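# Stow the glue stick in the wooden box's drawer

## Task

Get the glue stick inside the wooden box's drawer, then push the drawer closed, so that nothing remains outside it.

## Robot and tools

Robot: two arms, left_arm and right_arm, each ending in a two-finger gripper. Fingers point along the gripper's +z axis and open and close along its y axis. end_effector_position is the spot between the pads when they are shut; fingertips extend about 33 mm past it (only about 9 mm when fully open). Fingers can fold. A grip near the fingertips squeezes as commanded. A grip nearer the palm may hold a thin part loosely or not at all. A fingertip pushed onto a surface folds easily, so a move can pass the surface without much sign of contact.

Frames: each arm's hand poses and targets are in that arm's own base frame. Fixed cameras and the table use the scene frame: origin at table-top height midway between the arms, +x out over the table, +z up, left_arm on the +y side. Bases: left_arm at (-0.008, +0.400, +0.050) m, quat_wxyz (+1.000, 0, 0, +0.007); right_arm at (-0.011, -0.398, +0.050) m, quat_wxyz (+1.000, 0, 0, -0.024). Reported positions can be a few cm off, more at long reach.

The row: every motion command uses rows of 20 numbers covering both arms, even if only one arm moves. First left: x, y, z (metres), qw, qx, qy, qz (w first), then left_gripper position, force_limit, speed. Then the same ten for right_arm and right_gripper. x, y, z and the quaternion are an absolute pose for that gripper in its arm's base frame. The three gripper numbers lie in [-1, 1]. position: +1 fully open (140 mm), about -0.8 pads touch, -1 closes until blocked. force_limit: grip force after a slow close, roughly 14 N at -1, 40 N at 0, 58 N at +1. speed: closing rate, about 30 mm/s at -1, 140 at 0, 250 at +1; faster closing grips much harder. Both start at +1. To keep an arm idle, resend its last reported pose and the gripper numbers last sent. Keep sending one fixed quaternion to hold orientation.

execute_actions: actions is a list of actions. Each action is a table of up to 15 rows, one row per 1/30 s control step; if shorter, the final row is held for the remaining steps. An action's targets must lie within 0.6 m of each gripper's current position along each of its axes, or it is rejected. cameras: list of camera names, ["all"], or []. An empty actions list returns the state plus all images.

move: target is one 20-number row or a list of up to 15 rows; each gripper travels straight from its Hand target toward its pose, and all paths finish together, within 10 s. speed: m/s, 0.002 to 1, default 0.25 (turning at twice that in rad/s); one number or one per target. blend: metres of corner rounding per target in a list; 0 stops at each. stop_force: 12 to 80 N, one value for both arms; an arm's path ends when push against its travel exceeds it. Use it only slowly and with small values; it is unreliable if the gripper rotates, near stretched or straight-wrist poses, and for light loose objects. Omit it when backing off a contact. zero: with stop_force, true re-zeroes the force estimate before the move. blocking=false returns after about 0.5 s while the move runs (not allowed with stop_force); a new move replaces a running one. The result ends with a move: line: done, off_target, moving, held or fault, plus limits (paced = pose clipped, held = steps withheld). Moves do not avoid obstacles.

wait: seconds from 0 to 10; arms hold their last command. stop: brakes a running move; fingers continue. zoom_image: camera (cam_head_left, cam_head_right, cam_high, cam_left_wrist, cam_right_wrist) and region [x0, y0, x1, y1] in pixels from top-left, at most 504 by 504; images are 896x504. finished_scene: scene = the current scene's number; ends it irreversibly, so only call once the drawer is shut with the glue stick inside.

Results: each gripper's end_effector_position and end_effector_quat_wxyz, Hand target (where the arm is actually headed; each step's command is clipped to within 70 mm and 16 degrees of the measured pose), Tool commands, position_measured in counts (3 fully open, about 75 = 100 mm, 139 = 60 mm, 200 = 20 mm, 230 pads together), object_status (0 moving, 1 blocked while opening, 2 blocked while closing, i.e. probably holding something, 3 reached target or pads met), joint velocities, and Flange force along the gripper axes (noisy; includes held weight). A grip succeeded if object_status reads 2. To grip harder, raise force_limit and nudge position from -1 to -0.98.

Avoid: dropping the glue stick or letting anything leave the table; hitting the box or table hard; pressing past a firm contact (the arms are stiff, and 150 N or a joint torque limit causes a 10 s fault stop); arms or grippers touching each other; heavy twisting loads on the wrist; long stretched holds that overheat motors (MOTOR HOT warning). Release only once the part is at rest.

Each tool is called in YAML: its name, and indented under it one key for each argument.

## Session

execute_actions:
  actions: []

Scene clock: 0.00 s.
left_arm: end_effector_position=(+0.4151, -0.2951, +0.2356) position_measured=3 object_status=3 end_effector_quat_wxyz=(+0.571, +0.326, -0.671, +0.341) | right_arm: end_effector_position=(+0.3180, -0.1147, +0.3175) position_measured=3 object_status=3 end_effector_quat_wxyz=(-0.367, -0.375, +0.672, -0.522)
Joint positions: left_arm=[0.128 0.611 -0.213 0.939 -1.934 -1.072] | right_arm=[0.809 0.069 -0.634 0.751 -2.064 -1.462]
Joint velocities: within noise
Flange force (N): no reading
Hand target: left_arm +0.4151, -0.2951, +0.2356; +0.571, +0.326, -0.671, +0.341 | right_arm +0.3180, -0.1147, +0.3175; -0.367, -0.375, +0.672, -0.522
Tool commands: left_gripper/position=+1.0 left_gripper/force_limit=+1.0 left_gripper/speed=+1.0 right_gripper/position=+1.0 right_gripper/force_limit=+1.0 right_gripper/speed=+1.0

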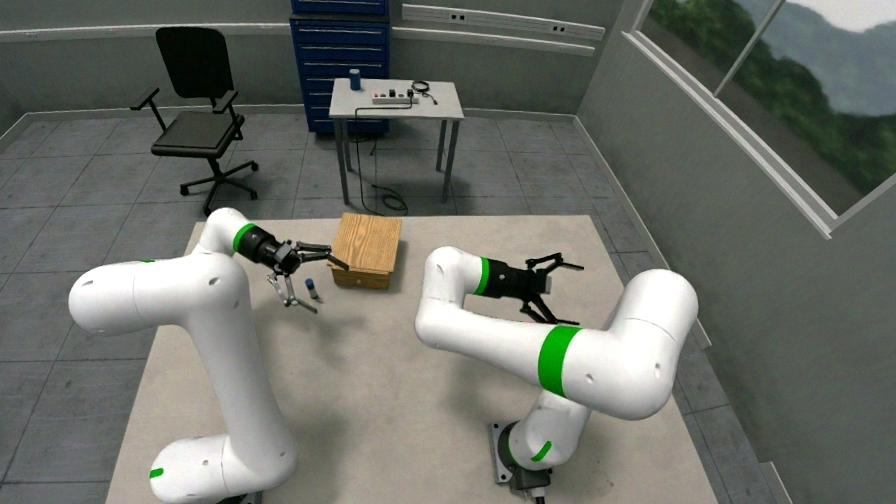

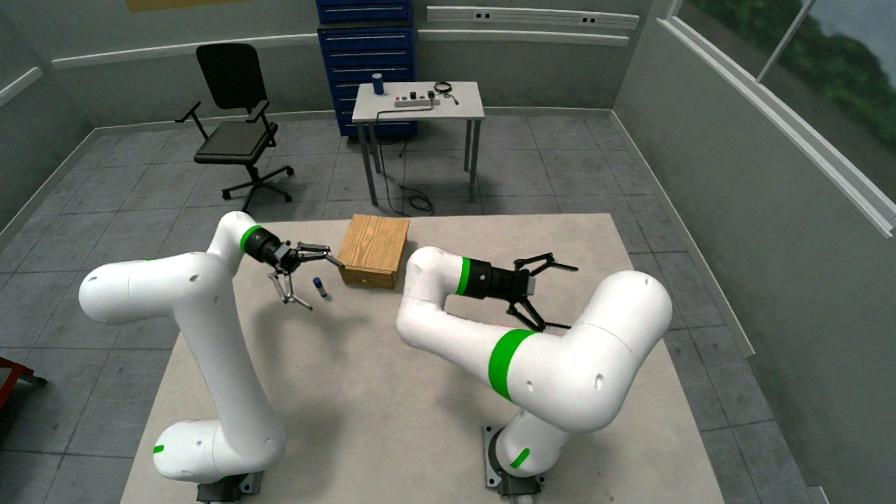

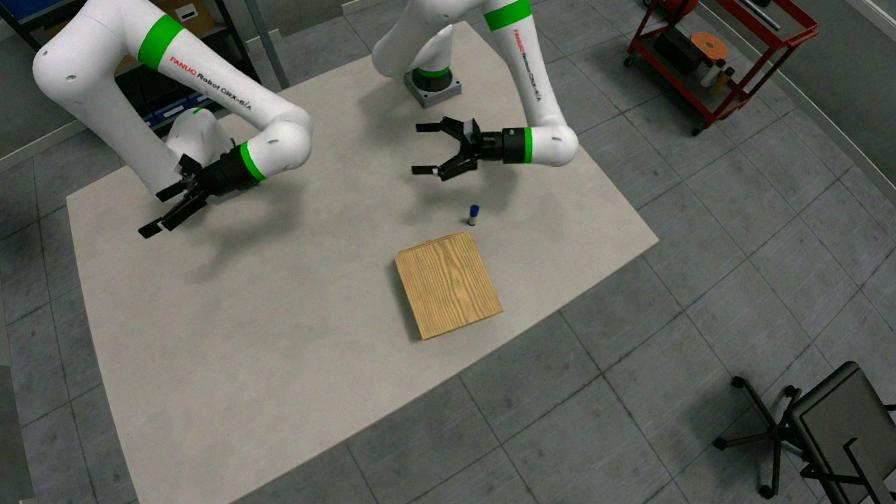

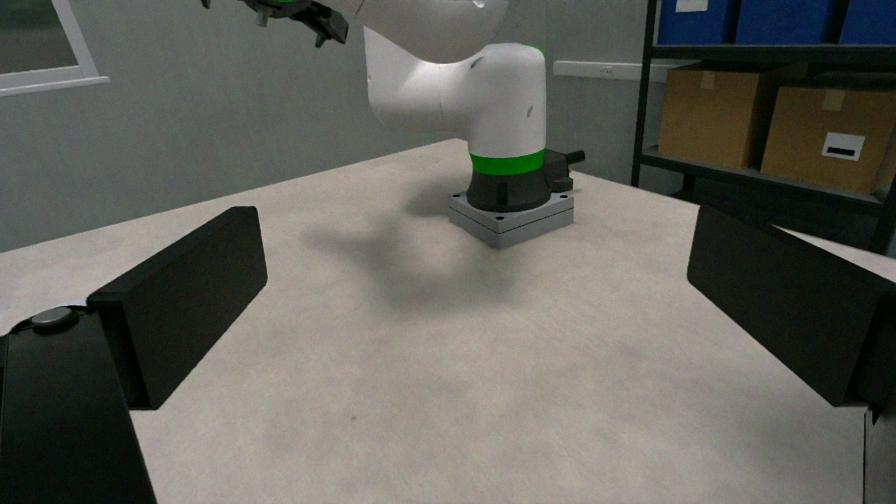

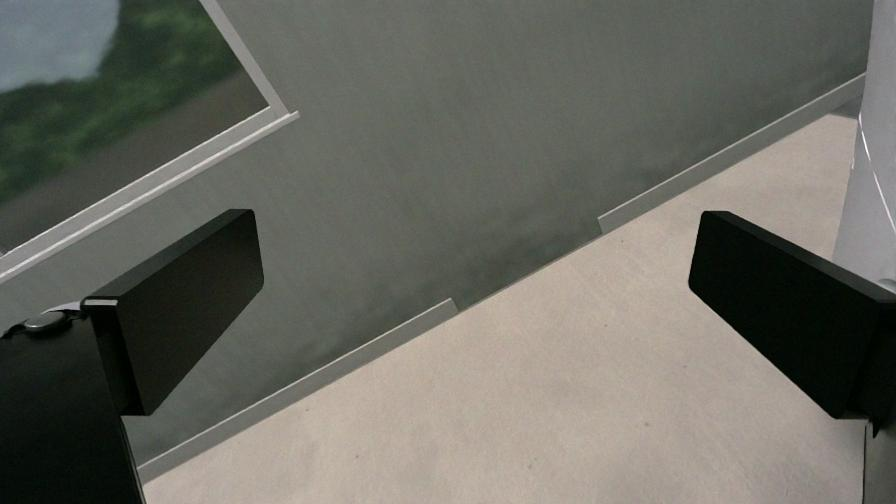

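zoom_image:
  camera: "cam_head_right"
  region: [300, 200, 450, 310]

zoom_image:
  camera: "cam_high"
  region: [360, 180, 540, 350]

zoom_image:
  camera: "cam_head_left"
  region: [300, 200, 450, 310]

Scaled by 3.360 from the camera's 896x504 image, which has a finer 1280x720 frame.

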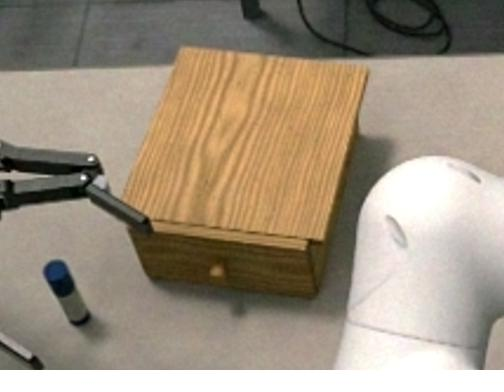

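Scaled by 2.800 from the camera's 896x504 image, which has a finer 1280x720 frame.

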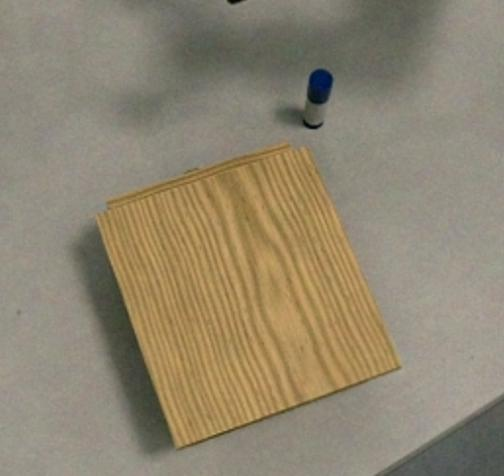

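Scaled by 3.360 from the camera's 896x504 image, which has a finer 1280x720 frame.

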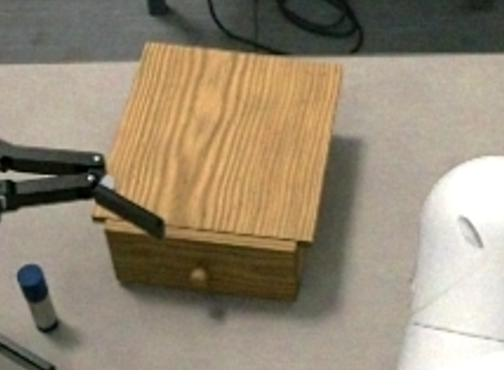

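move:
  target:
    - [0.52,-0.06,0.2,0.496,0.4873,-0.591,0.4089,0.0,-1,-0.5,0.36,0.1,0.32,-0.2255,-0.68,0.4127,-0.5626,0,-1,-0.5]
    - [0.565,-0.015,0.08,0.496,0.4873,-0.591,0.4089,0.0,-1,-0.5,0.42,0.44,0.2,-0.0575,-0.9027,0.0568,-0.4222,0,-1,-0.5]
  speed: 0.25
  blend: 0.03
  cameras: ["all"]

Scene clock: 5.20 s.
left_arm: end_effector_position=(+0.5650, -0.0150, +0.0800) position_measured=129 object_status=3 end_effector_quat_wxyz=(-0.496, -0.487, +0.591, -0.409) | right_arm: end_effector_position=(+0.4200, +0.4400, +0.2000) position_measured=129 object_status=3 end_effector_quat_wxyz=(+0.058, +0.903, -0.057, +0.422)
Joint positions: left_arm=[0.605 1.022 0.18 0.821 -1.918 -1.053] | right_arm=[1.421 0.238 -0.365 0.954 -1.234 -0.44]
Flange force (N): left_arm=[4.6 6.7 5.4] | right_arm=[3.7 4.3 0.5]
Hand target: left_arm +0.5650, -0.0150, +0.0800; -0.496, -0.487, +0.591, -0.409 | right_arm +0.4200, +0.4400, +0.2000; +0.058, +0.903, -0.057, +0.422
Off the commanded pose: left_arm 0.000 m, 0 deg | right_arm 0.000 m, 0 deg.
move: done

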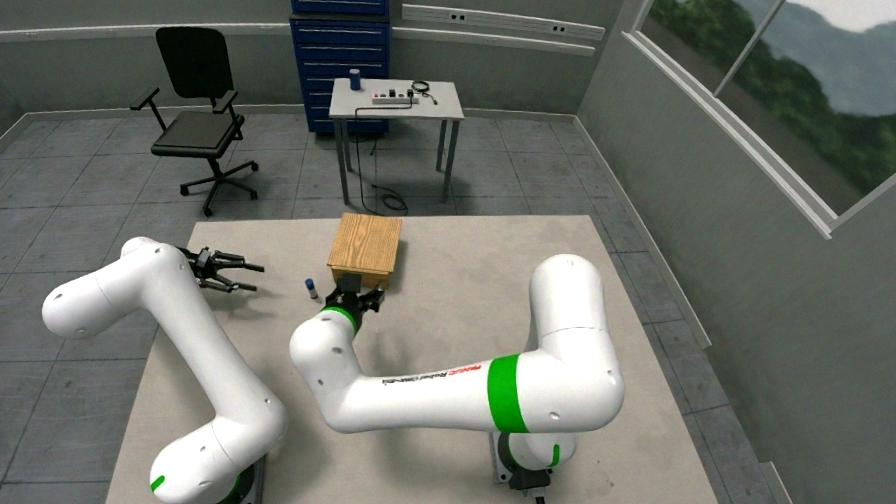

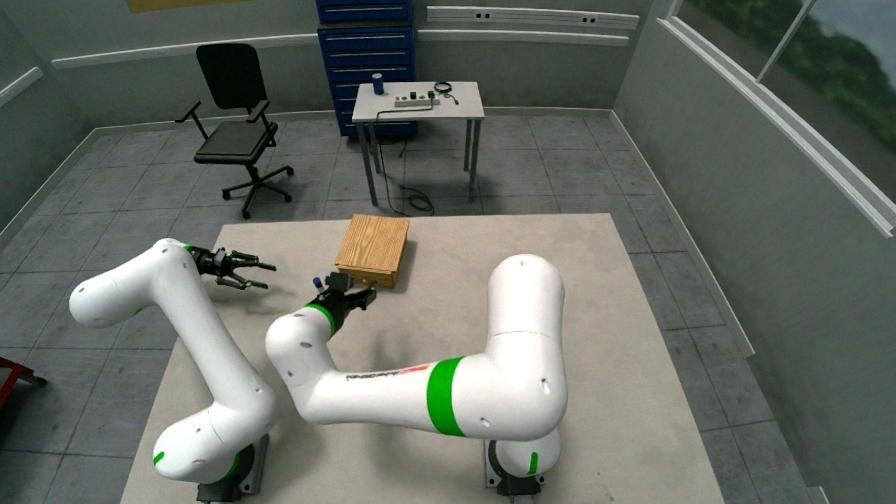

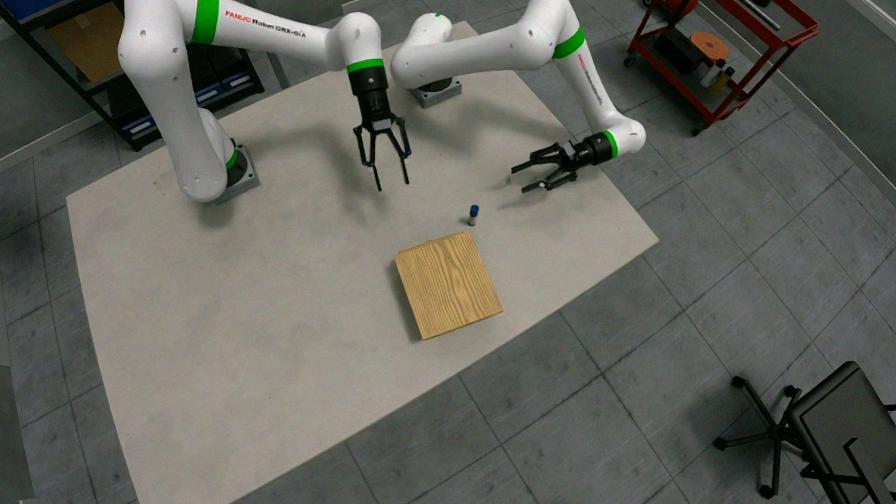

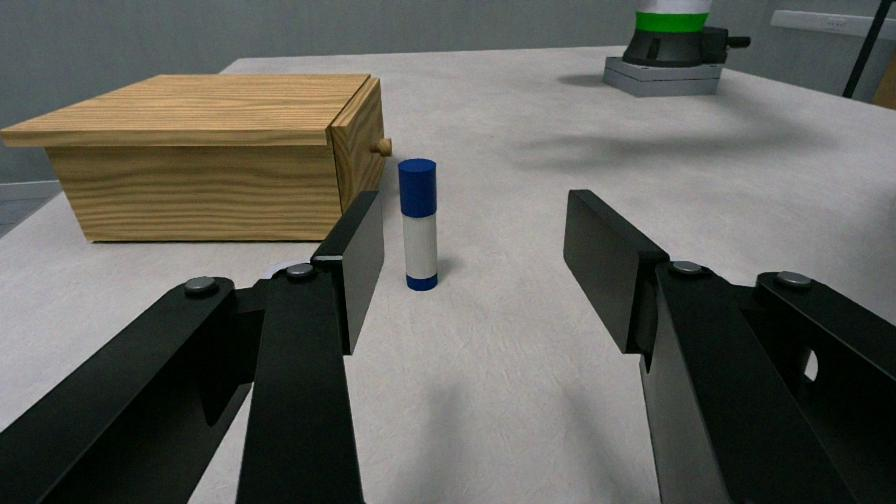

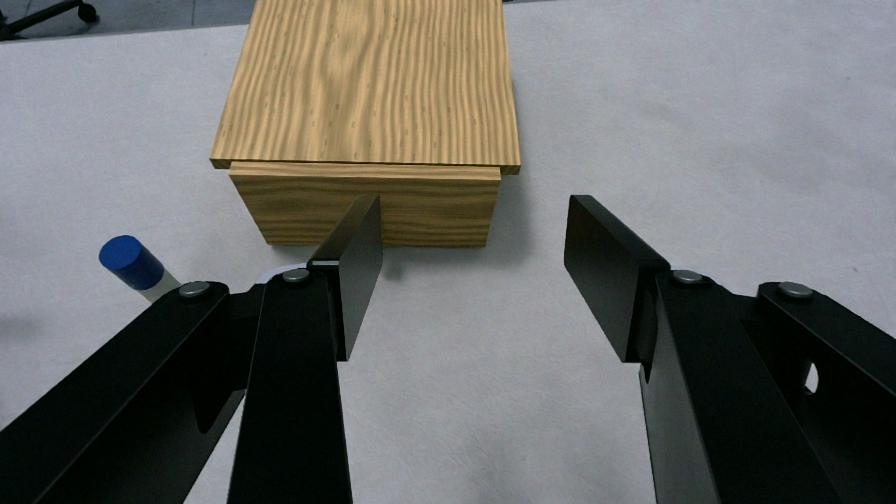

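move:
  target:
    - [0.5805,-0.118,0.02,0.496,0.4873,-0.591,0.4089,0.0,-1,-0.5,0.42,0.44,0.2,-0.0575,-0.9027,0.0568,-0.4222,0,-1,-0.5]
    - [0.5721,-0.1616,0.008,0.496,0.4873,-0.591,0.4089,0.0,-1,-0.5,0.42,0.44,0.2,-0.0575,-0.9027,0.0568,-0.4222,0,-1,-0.5]
  speed: [0.2,0.1]
  blend: 0.01
  cameras: ["cam_left_wrist","cam_high"]

zoom_image:
  camera: "cam_high"
  region: [400, 120, 560, 260]

Scene clock: 7.07 s.
left_arm: end_effector_position=(+0.5721, -0.1616, +0.0080) position_measured=129 object_status=3 end_effector_quat_wxyz=(-0.496, -0.487, +0.591, -0.409) | right_arm: end_effector_position=(+0.4200, +0.4400, +0.2000) position_measured=129 object_status=3 end_effector_quat_wxyz=(+0.058, +0.903, -0.057, +0.422)
Joint positions: left_arm=[0.389 1.046 -0.009 0.978 -1.687 -1.142] | right_arm=[1.421 0.238 -0.365 0.954 -1.234 -0.44]
Flange force (N): left_arm=[4.6 5.4 2.8] | right_arm=[3.9 3.1 0.4]
Hand target: left_arm +0.5721, -0.1616, +0.0080; -0.496, -0.487, +0.591, -0.409 | right_arm +0.4200, +0.4400, +0.2000; +0.058, +0.903, -0.057, +0.422
Off the commanded pose: left_arm 0.000 m, 0 deg | right_arm 0.000 m, 0 deg.
move: done
Images, in order (width x height): cam_high 896x504, cam_left_wrist 896x504.

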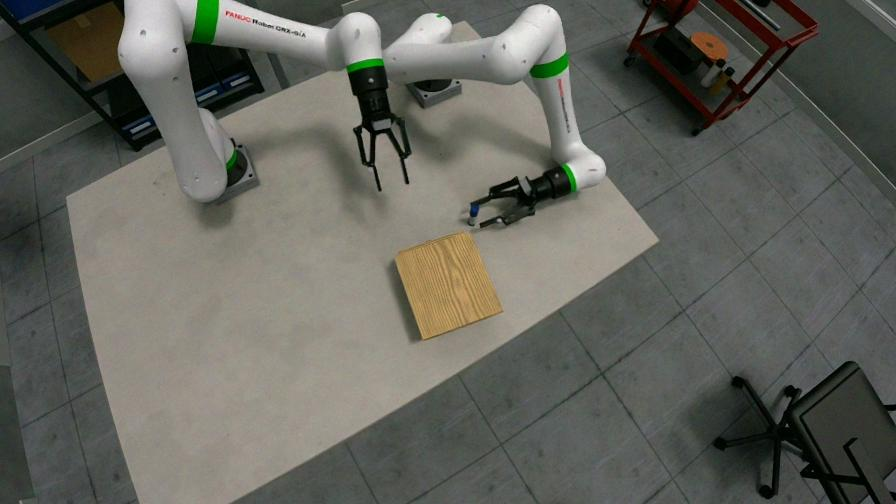

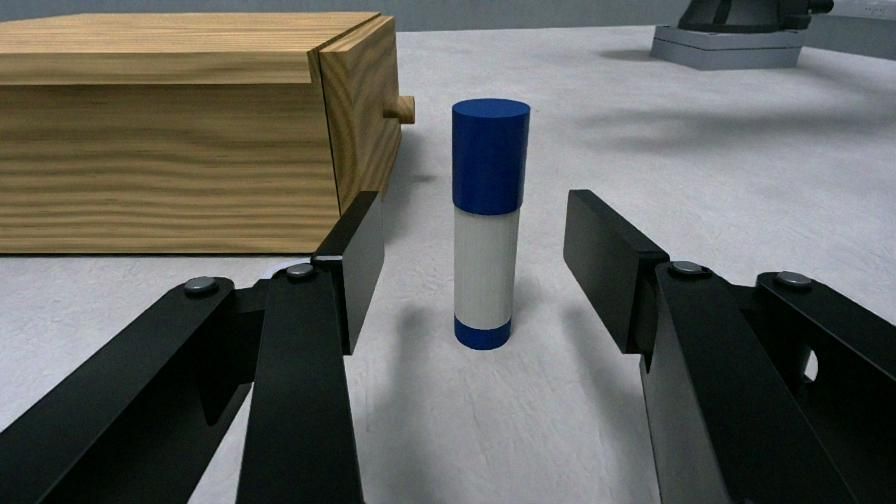

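Scaled by 3.150 from the camera's 896x504 image, which has a finer 1280x720 frame.

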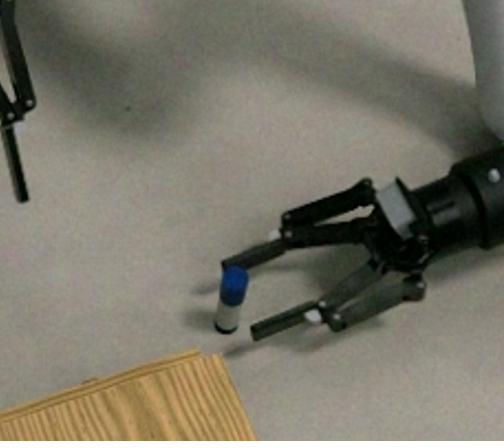

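move:
  target:
    - [0.566,-0.1788,0.003,0.496,0.4873,-0.591,0.4089,0.0,-1,-0.5,0.42,0.44,0.2,-0.0575,-0.9027,0.0568,-0.4222,0,-1,-0.5]
    - [0.566,-0.1788,0.003,0.496,0.4873,-0.591,0.4089,-1.0,-0.6,-1,0.42,0.44,0.2,-0.0575,-0.9027,0.0568,-0.4222,0,-1,-0.5]
  speed: 0.06
  cameras: ["cam_left_wrist","cam_high"]

zoom_image:
  camera: "cam_high"
  region: [400, 120, 560, 260]

Scene clock: 9.73 s.
left_arm: end_effector_position=(+0.5660, -0.1788, +0.0030) position_measured=195 object_status=0 end_effector_quat_wxyz=(-0.496, -0.487, +0.591, -0.409) | right_arm: end_effector_position=(+0.4200, +0.4400, +0.2000) position_measured=129 object_status=3 end_effector_quat_wxyz=(+0.058, +0.903, -0.057, +0.422)
Joint positions: left_arm=[0.364 1.036 -0.048 0.997 -1.661 -1.16] | right_arm=[1.421 0.238 -0.365 0.954 -1.234 -0.44]
Flange force (N): left_arm=[4.3 6.2 2.3] | right_arm=[4.2 3.2 0.7]
Hand target: left_arm +0.5660, -0.1788, +0.0030; -0.496, -0.487, +0.591, -0.409 | right_arm +0.4200, +0.4400, +0.2000; +0.058, +0.903, -0.057, +0.422
Off the commanded pose: left_arm 0.000 m, 0 deg | right_arm 0.000 m, 0 deg.
move: done
Images, in order (width x height): cam_high 896x504, cam_left_wrist 896x504.

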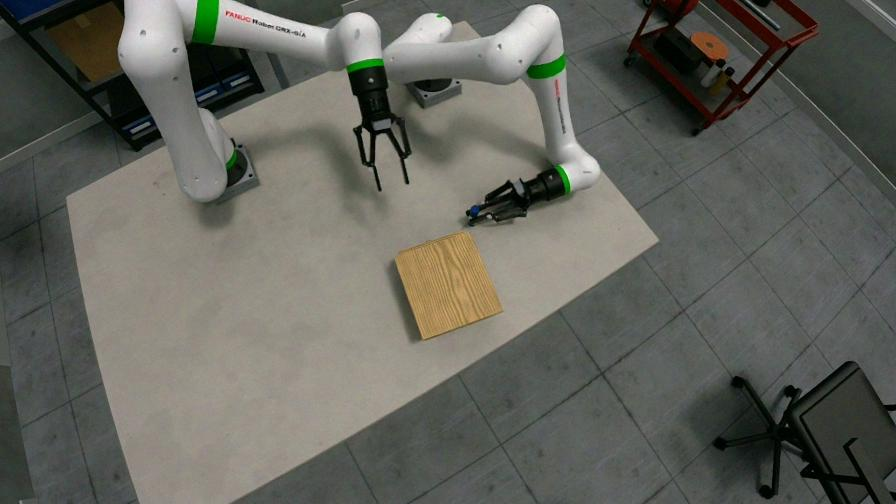

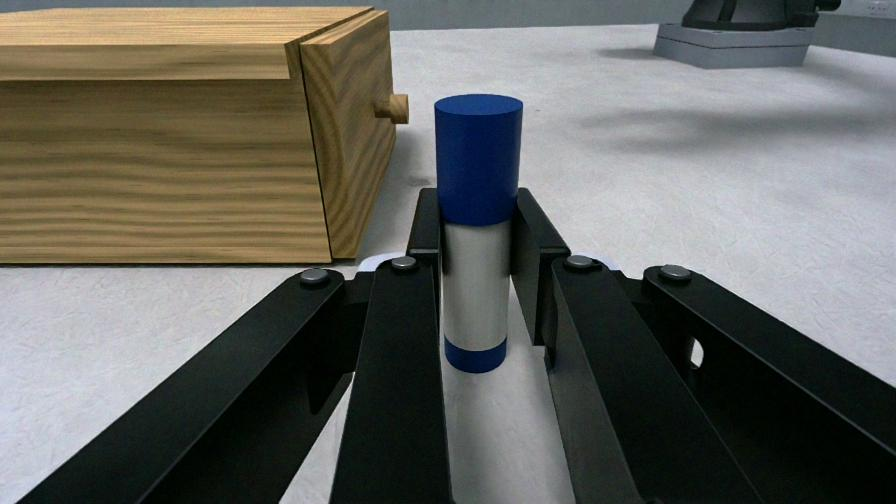

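Scaled by 3.150 from the camera's 896x504 image, which has a finer 1280x720 frame.

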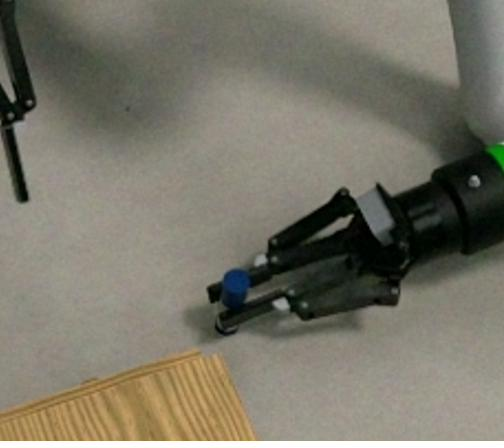

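move:
  target:
    - [0.567,-0.17,0.12,0.496,0.4873,-0.591,0.4089,-1.0,-0.6,-1,0.42,0.44,0.2,-0.0575,-0.9027,0.0568,-0.4222,-0.1,-1,-0.5]
    - [0.60,-0.02,0.2,0.496,0.4873,-0.591,0.4089,-1.0,-0.6,-1,0.469,0.519,0.045,0.04,0.8172,-0.0572,0.5722,-0.1,-1,-0.5]
  speed: [0.12,0.2]
  cameras: ["all"]

Scene clock: 12.83 s.
left_arm: end_effector_position=(+0.6000, -0.0200, +0.2000) position_measured=195 object_status=2 end_effector_quat_wxyz=(-0.496, -0.487, +0.591, -0.409) | right_arm: end_effector_position=(+0.4690, +0.5190, +0.0450) position_measured=141 object_status=3 end_effector_quat_wxyz=(+0.040, +0.817, -0.057, +0.572)
Joint positions: left_arm=[0.558 0.929 0.301 0.932 -2.027 -0.85] | right_arm=[1.354 0.725 -0.376 1.475 -1.226 -1.071]
Flange force (N): left_arm=[2.6 8.8 6.6] | right_arm=[5.8 4.3 1.8]
Hand target: left_arm +0.6000, -0.0200, +0.2000; -0.496, -0.487, +0.591, -0.409 | right_arm +0.4690, +0.5190, +0.0450; +0.040, +0.817, -0.057, +0.572
Off the commanded pose: left_arm 0.000 m, 0 deg | right_arm 0.000 m, 0 deg.
move: done

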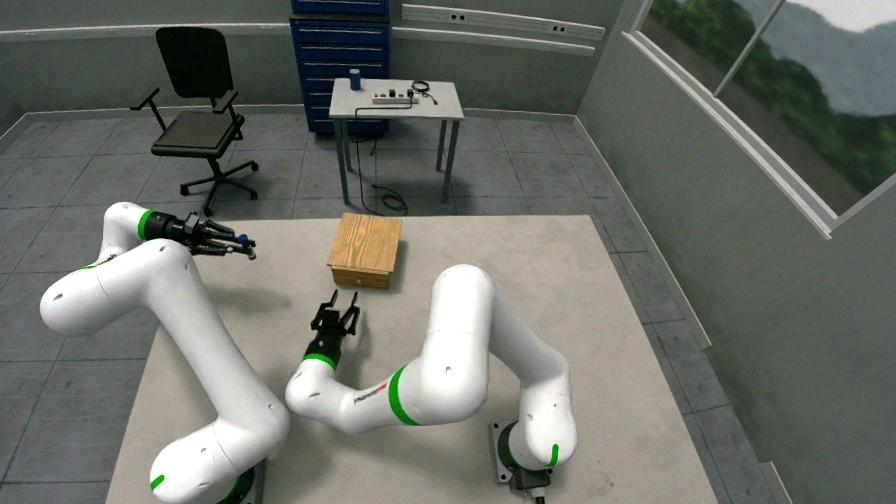

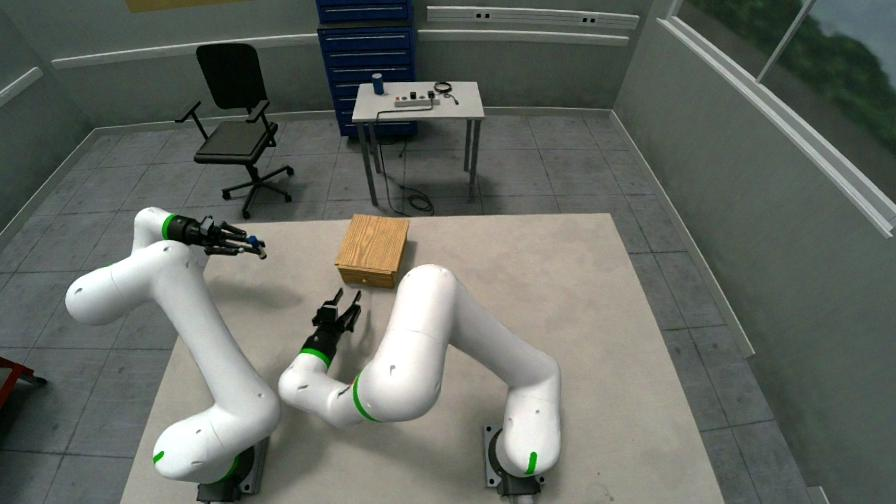

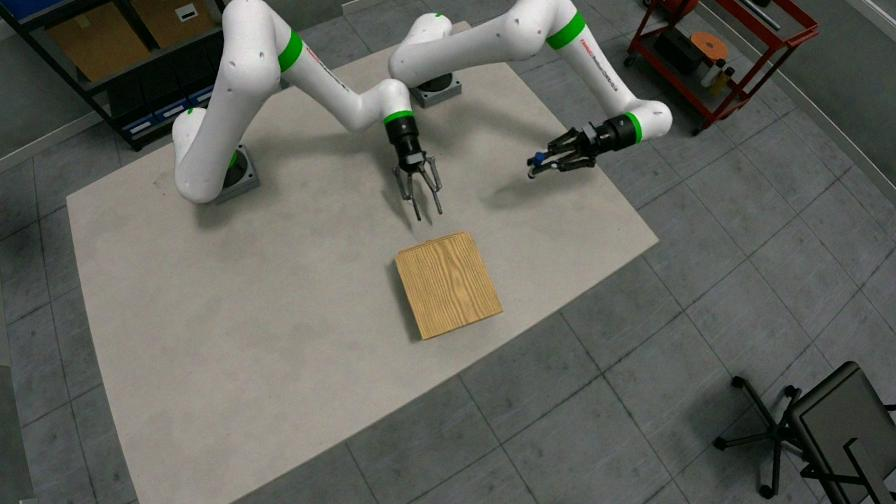

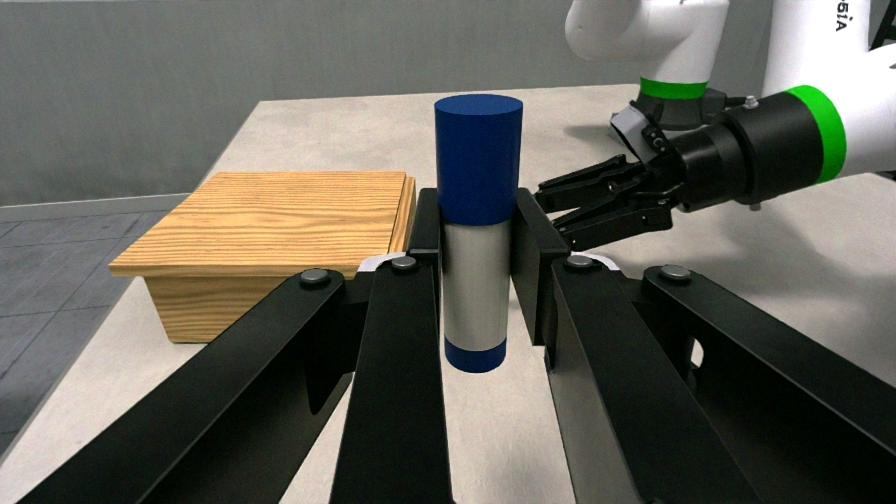

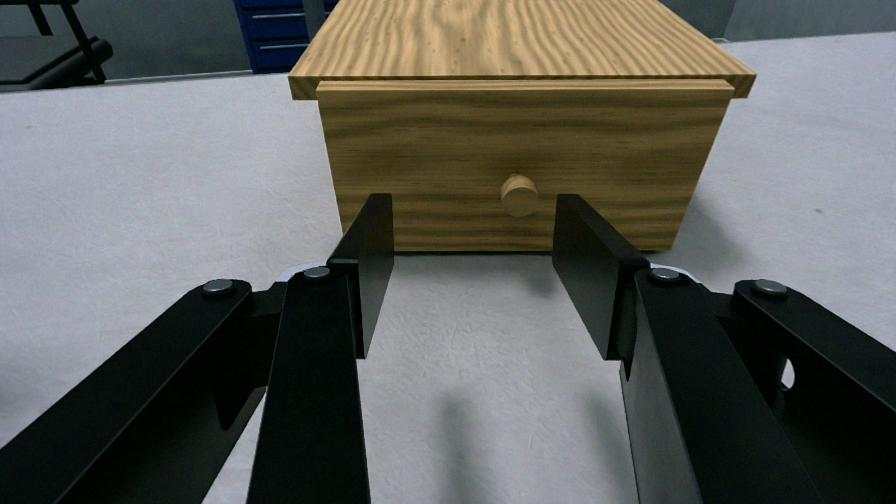

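move:
  target: [0.60,-0.02,0.2,0.496,0.4873,-0.591,0.4089,-1.0,-0.6,-1,0.5104,0.490,0.019,0.04,0.8172,-0.0572,0.5722,-0.1,-1,-0.5]
  speed: 0.1
  cameras: ["cam_right_wrist","cam_high"]

zoom_image:
  camera: "cam_high"
  region: [370, 170, 490, 270]

Scene clock: 14.07 s.
left_arm: end_effector_position=(+0.6000, -0.0200, +0.2000) position_measured=195 object_status=2 end_effector_quat_wxyz=(-0.496, -0.487, +0.591, -0.409) | right_arm: end_effector_position=(+0.5104, +0.4900, +0.0190) position_measured=141 object_status=3 end_effector_quat_wxyz=(+0.040, +0.817, -0.057, +0.572)
Joint positions: left_arm=[0.558 0.929 0.301 0.932 -2.027 -0.85] | right_arm=[1.242 0.746 -0.424 1.602 -1.177 -1.143]
Flange force (N): left_arm=[2.4 9.1 6.6] | right_arm=[6.4 5.3 2.1]
Hand target: left_arm +0.6000, -0.0200, +0.2000; -0.496, -0.487, +0.591, -0.409 | right_arm +0.5104, +0.4900, +0.0190; +0.040, +0.817, -0.057, +0.572
Off the commanded pose: left_arm 0.000 m, 0 deg | right_arm 0.000 m, 0 deg.
move: done
Images, in order (width x height): cam_high 896x504, cam_right_wrist 896x504.

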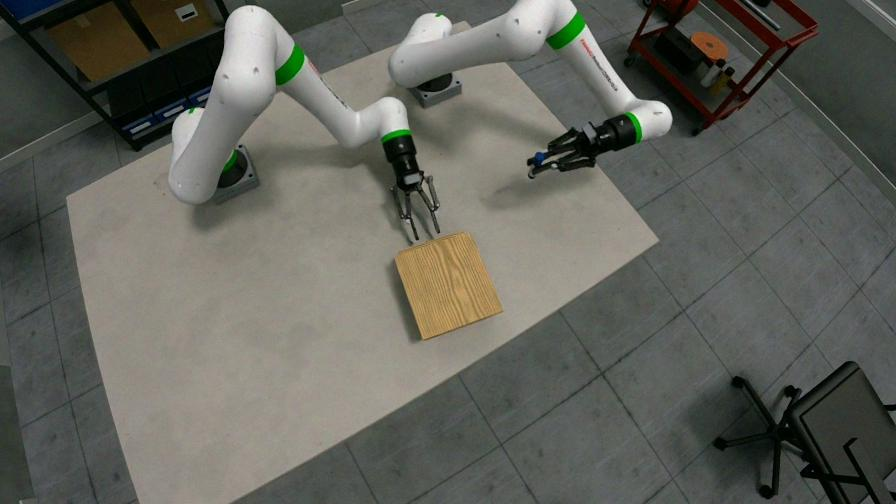

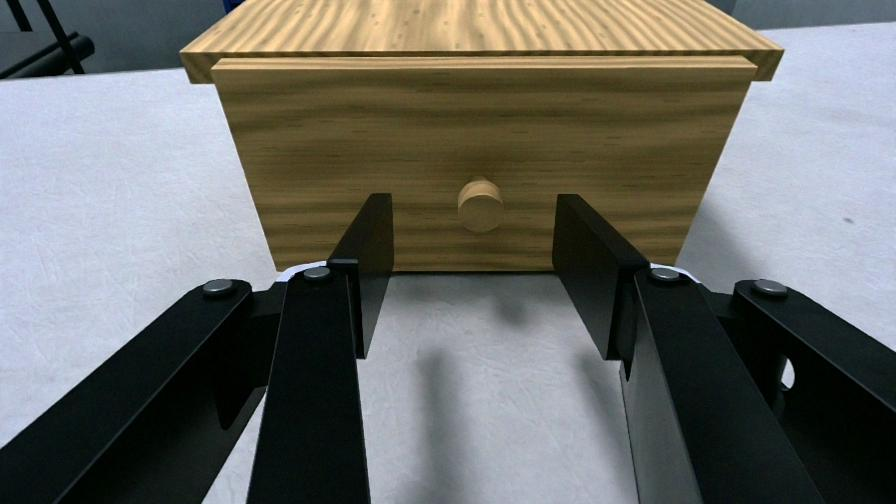

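Scaled by 4.200 from the camera's 896x504 image, which has a finer 1280x720 frame.

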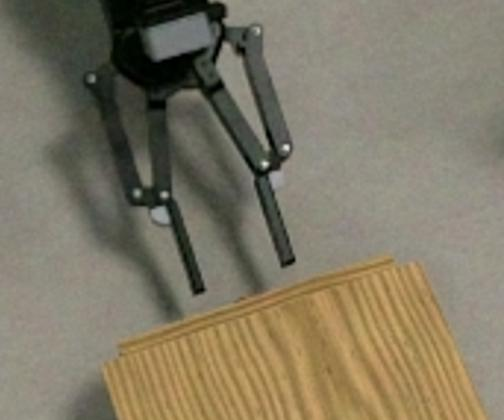

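move:
  target: [0.60,-0.02,0.2,0.496,0.4873,-0.591,0.4089,-1.0,-0.6,-1,0.5296,0.4863,0.013,0.04,0.8172,-0.0572,0.5722,-0.1,-1,-0.5]
  speed: 0.06
  cameras: ["cam_right_wrist","cam_high"]

zoom_image:
  camera: "cam_high"
  region: [370, 170, 490, 270]

Scene clock: 15.17 s.
left_arm: end_effector_position=(+0.6000, -0.0200, +0.2000) position_measured=195 object_status=2 end_effector_quat_wxyz=(-0.496, -0.487, +0.591, -0.409) | right_arm: end_effector_position=(+0.5296, +0.4863, +0.0130) position_measured=141 object_status=3 end_effector_quat_wxyz=(+0.040, +0.817, -0.057, +0.572)
Joint positions: left_arm=[0.558 0.929 0.301 0.932 -2.027 -0.85] | right_arm=[1.198 0.762 -0.413 1.645 -1.16 -1.149]
Flange force (N): left_arm=[2.5 8.2 6.4] | right_arm=[5.9 5.4 1.7]
Hand target: left_arm +0.6000, -0.0200, +0.2000; -0.496, -0.487, +0.591, -0.409 | right_arm +0.5296, +0.4863, +0.0130; +0.040, +0.817, -0.057, +0.572
Off the commanded pose: left_arm 0.000 m, 0 deg | right_arm 0.000 m, 0 deg.
move: done
Images, in order (width x height): cam_high 896x504, cam_right_wrist 896x504.

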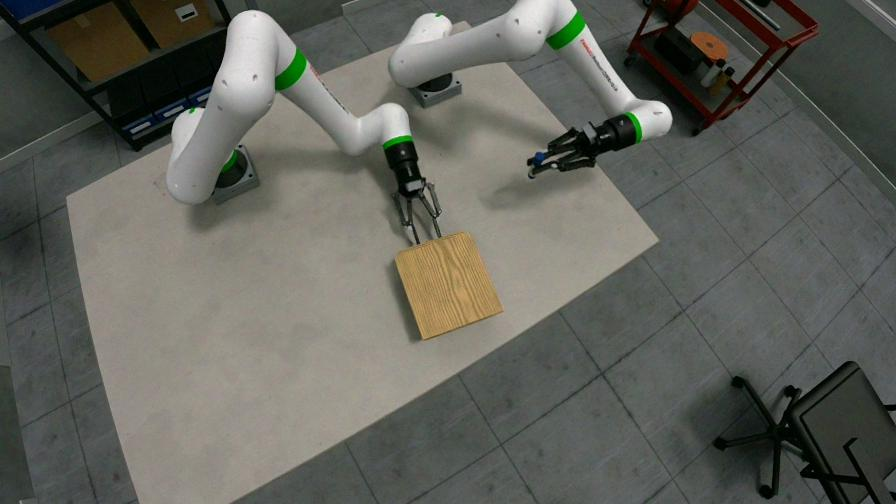

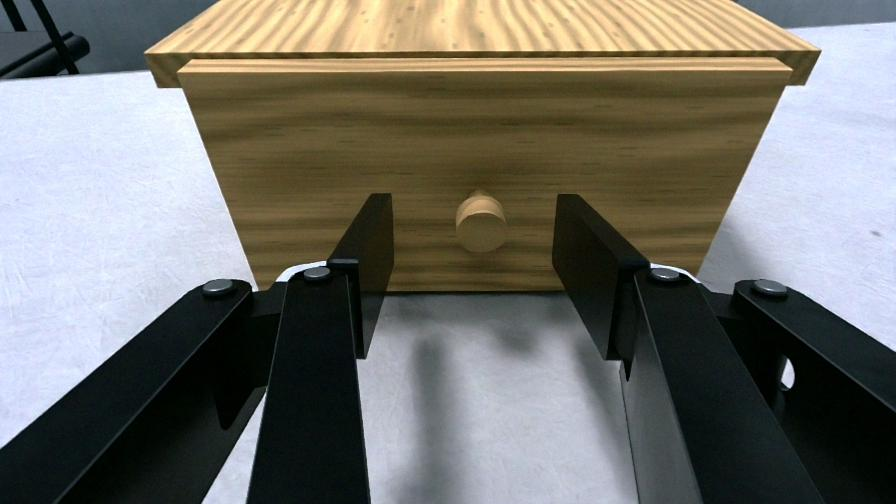

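Scaled by 4.200 from the camera's 896x504 image, which has a finer 1280x720 frame.

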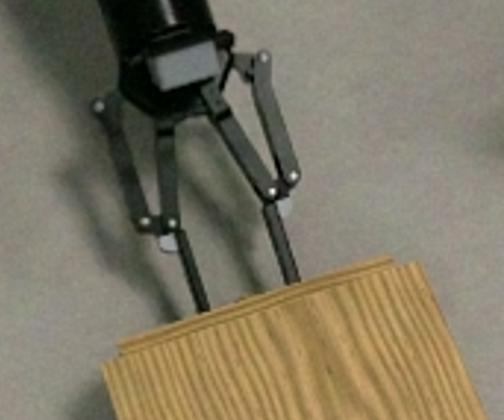

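move:
  target: [0.60,-0.02,0.2,0.496,0.4873,-0.591,0.4089,-1.0,-0.6,-1,0.5296,0.4863,0.013,0.04,0.8172,-0.0572,0.5722,-1,-0.2,-1]
  cameras: ["cam_right_wrist"]

move:
  target: [0.60,-0.02,0.2,0.496,0.4873,-0.591,0.4089,-1.0,-0.6,-1,0.4009,0.5044,0.013,0.04,0.8172,-0.0572,0.5722,-1,-0.2,-1]
  speed: 0.08
  stop_force: 35
  cameras: ["all"]

Scene clock: 16.87 s.
left_arm: end_effector_position=(+0.6000, -0.0200, +0.2000) position_measured=195 object_status=2 end_effector_quat_wxyz=(-0.496, -0.487, +0.591, -0.409) | right_arm: end_effector_position=(+0.5296, +0.4863, +0.0130) position_measured=205 object_status=0 end_effector_quat_wxyz=(+0.040, +0.817, -0.057, +0.572)
Joint positions: left_arm=[0.558 0.929 0.301 0.932 -2.027 -0.85] | right_arm=[1.198 0.762 -0.413 1.645 -1.16 -1.149]
Flange force (N): left_arm=[2.3 8.4 6.6] | right_arm=[7.4 11.4 -2.0]
Hand target: left_arm +0.6000, -0.0200, +0.2000; -0.496, -0.487, +0.591, -0.409 | right_arm +0.5296, +0.4863, +0.0130; +0.040, +0.817, -0.057, +0.572
Off the commanded pose: left_arm 0.000 m, 0 deg | right_arm 0.000 m, 0 deg.
move: done
Images, in order (width x height): cam_right_wrist 896x504.

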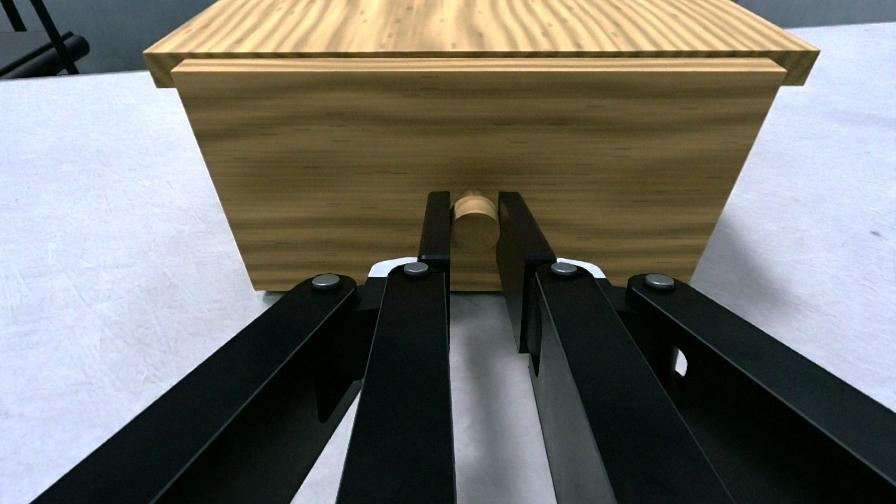

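Scene clock: 19.20 s.
left_arm: end_effector_position=(+0.6000, -0.0200, +0.2000) position_measured=195 object_status=2 end_effector_quat_wxyz=(-0.496, -0.487, +0.591, -0.409) | right_arm: end_effector_position=(+0.4213, +0.5016, +0.0129) position_measured=205 object_status=2 end_effector_quat_wxyz=(+0.040, +0.817, -0.057, +0.572)
Joint positions: left_arm=[0.558 0.929 0.301 0.932 -2.027 -0.85] | right_arm=[1.442 0.742 -0.452 1.428 -1.251 -1.172]
Flange force (N): left_arm=[2.3 8.7 6.2] | right_arm=[5.8 4.1 2.0]
Hand target: left_arm +0.6000, -0.0200, +0.2000; -0.496, -0.487, +0.591, -0.409 | right_arm +0.4213, +0.5016, +0.0129; +0.040, +0.817, -0.057, +0.572
Off the commanded pose: left_arm 0.000 m, 0 deg | right_arm 0.021 m, 0 deg.
move: held (right_arm; a check stopped the path); limits=held
pose unreachable (right arm): on one or more control steps of this call, first in action 0 (counted from 0), this arm could not follow its commanded pose, so it was not sent that pose on those steps. It may still have moved: this result reports where it is.
cause: moving toward the commanded pose would bring a part of the arm too close to another arm (a part of this arm just beyond joint 5 (wrist pitch) and a part of the left arm just beyond its joint 2 (shoulder), along the way the arms are being sent, or toward where that arm still pushes).

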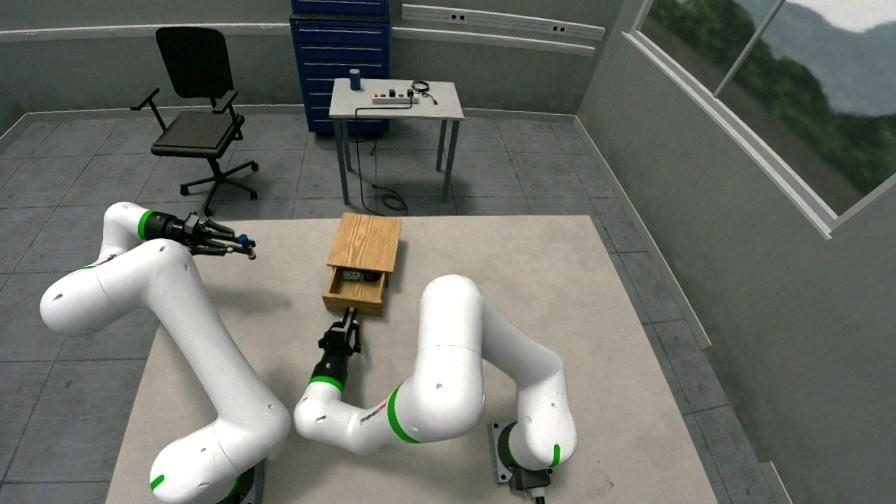

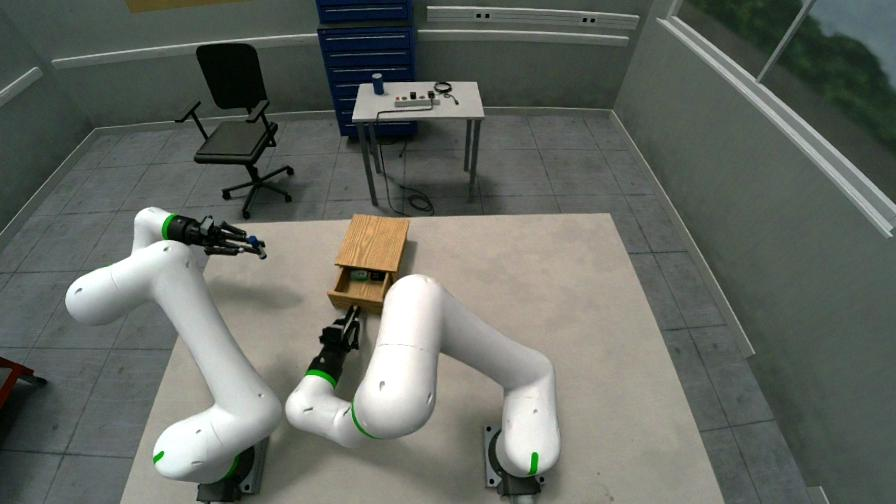

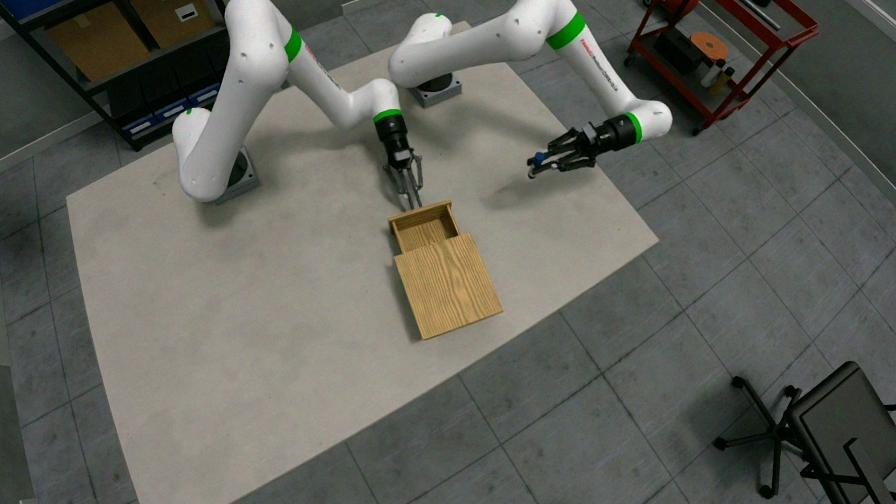

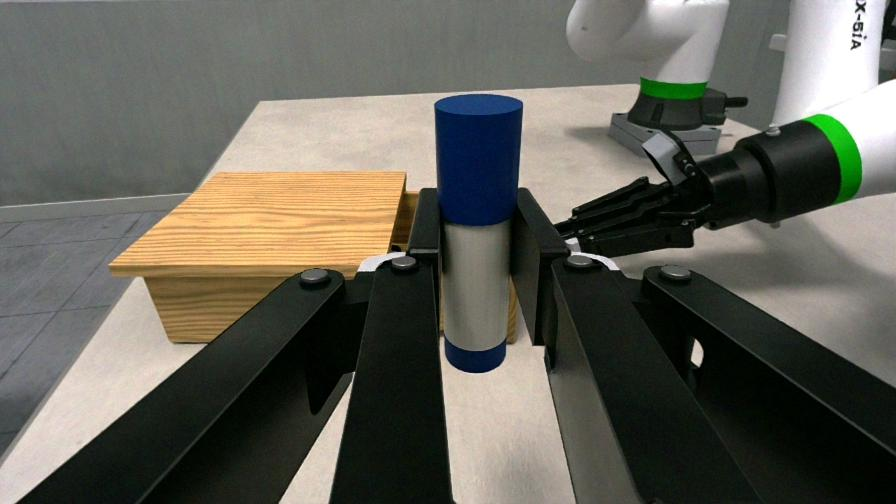

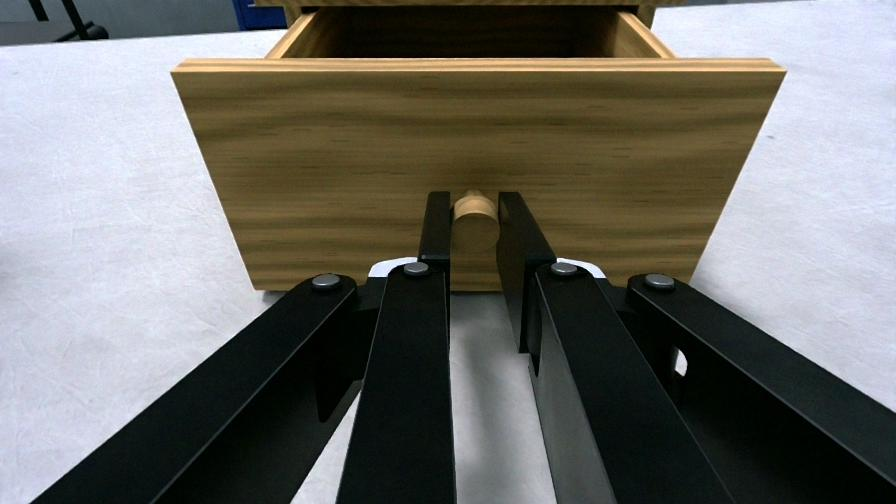

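zoom_image:
  camera: "cam_head_left"
  region: [300, 210, 430, 330]

zoom_image:
  camera: "cam_high"
  region: [360, 170, 520, 350]

Scaled by 3.877 from the camera's 896x504 image, which has a finer 1280x720 frame.

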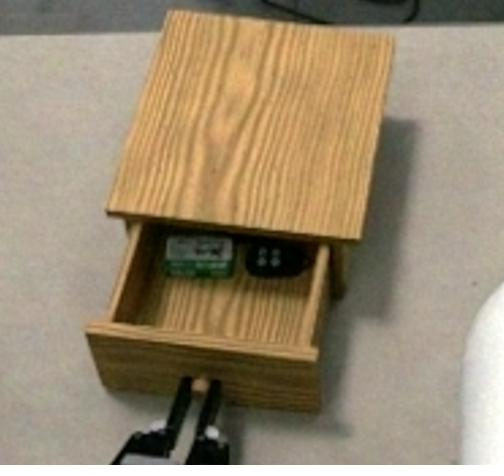

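Scaled by 2.800 from the camera's 896x504 image, which has a finer 1280x720 frame.

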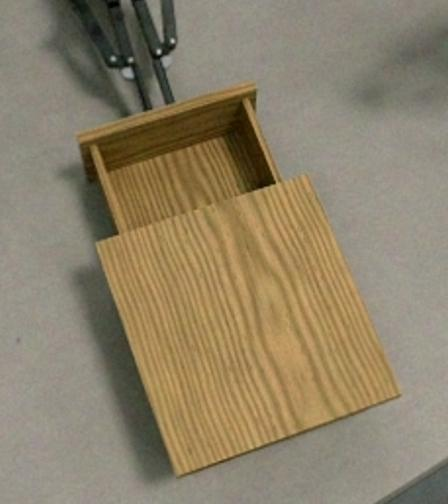

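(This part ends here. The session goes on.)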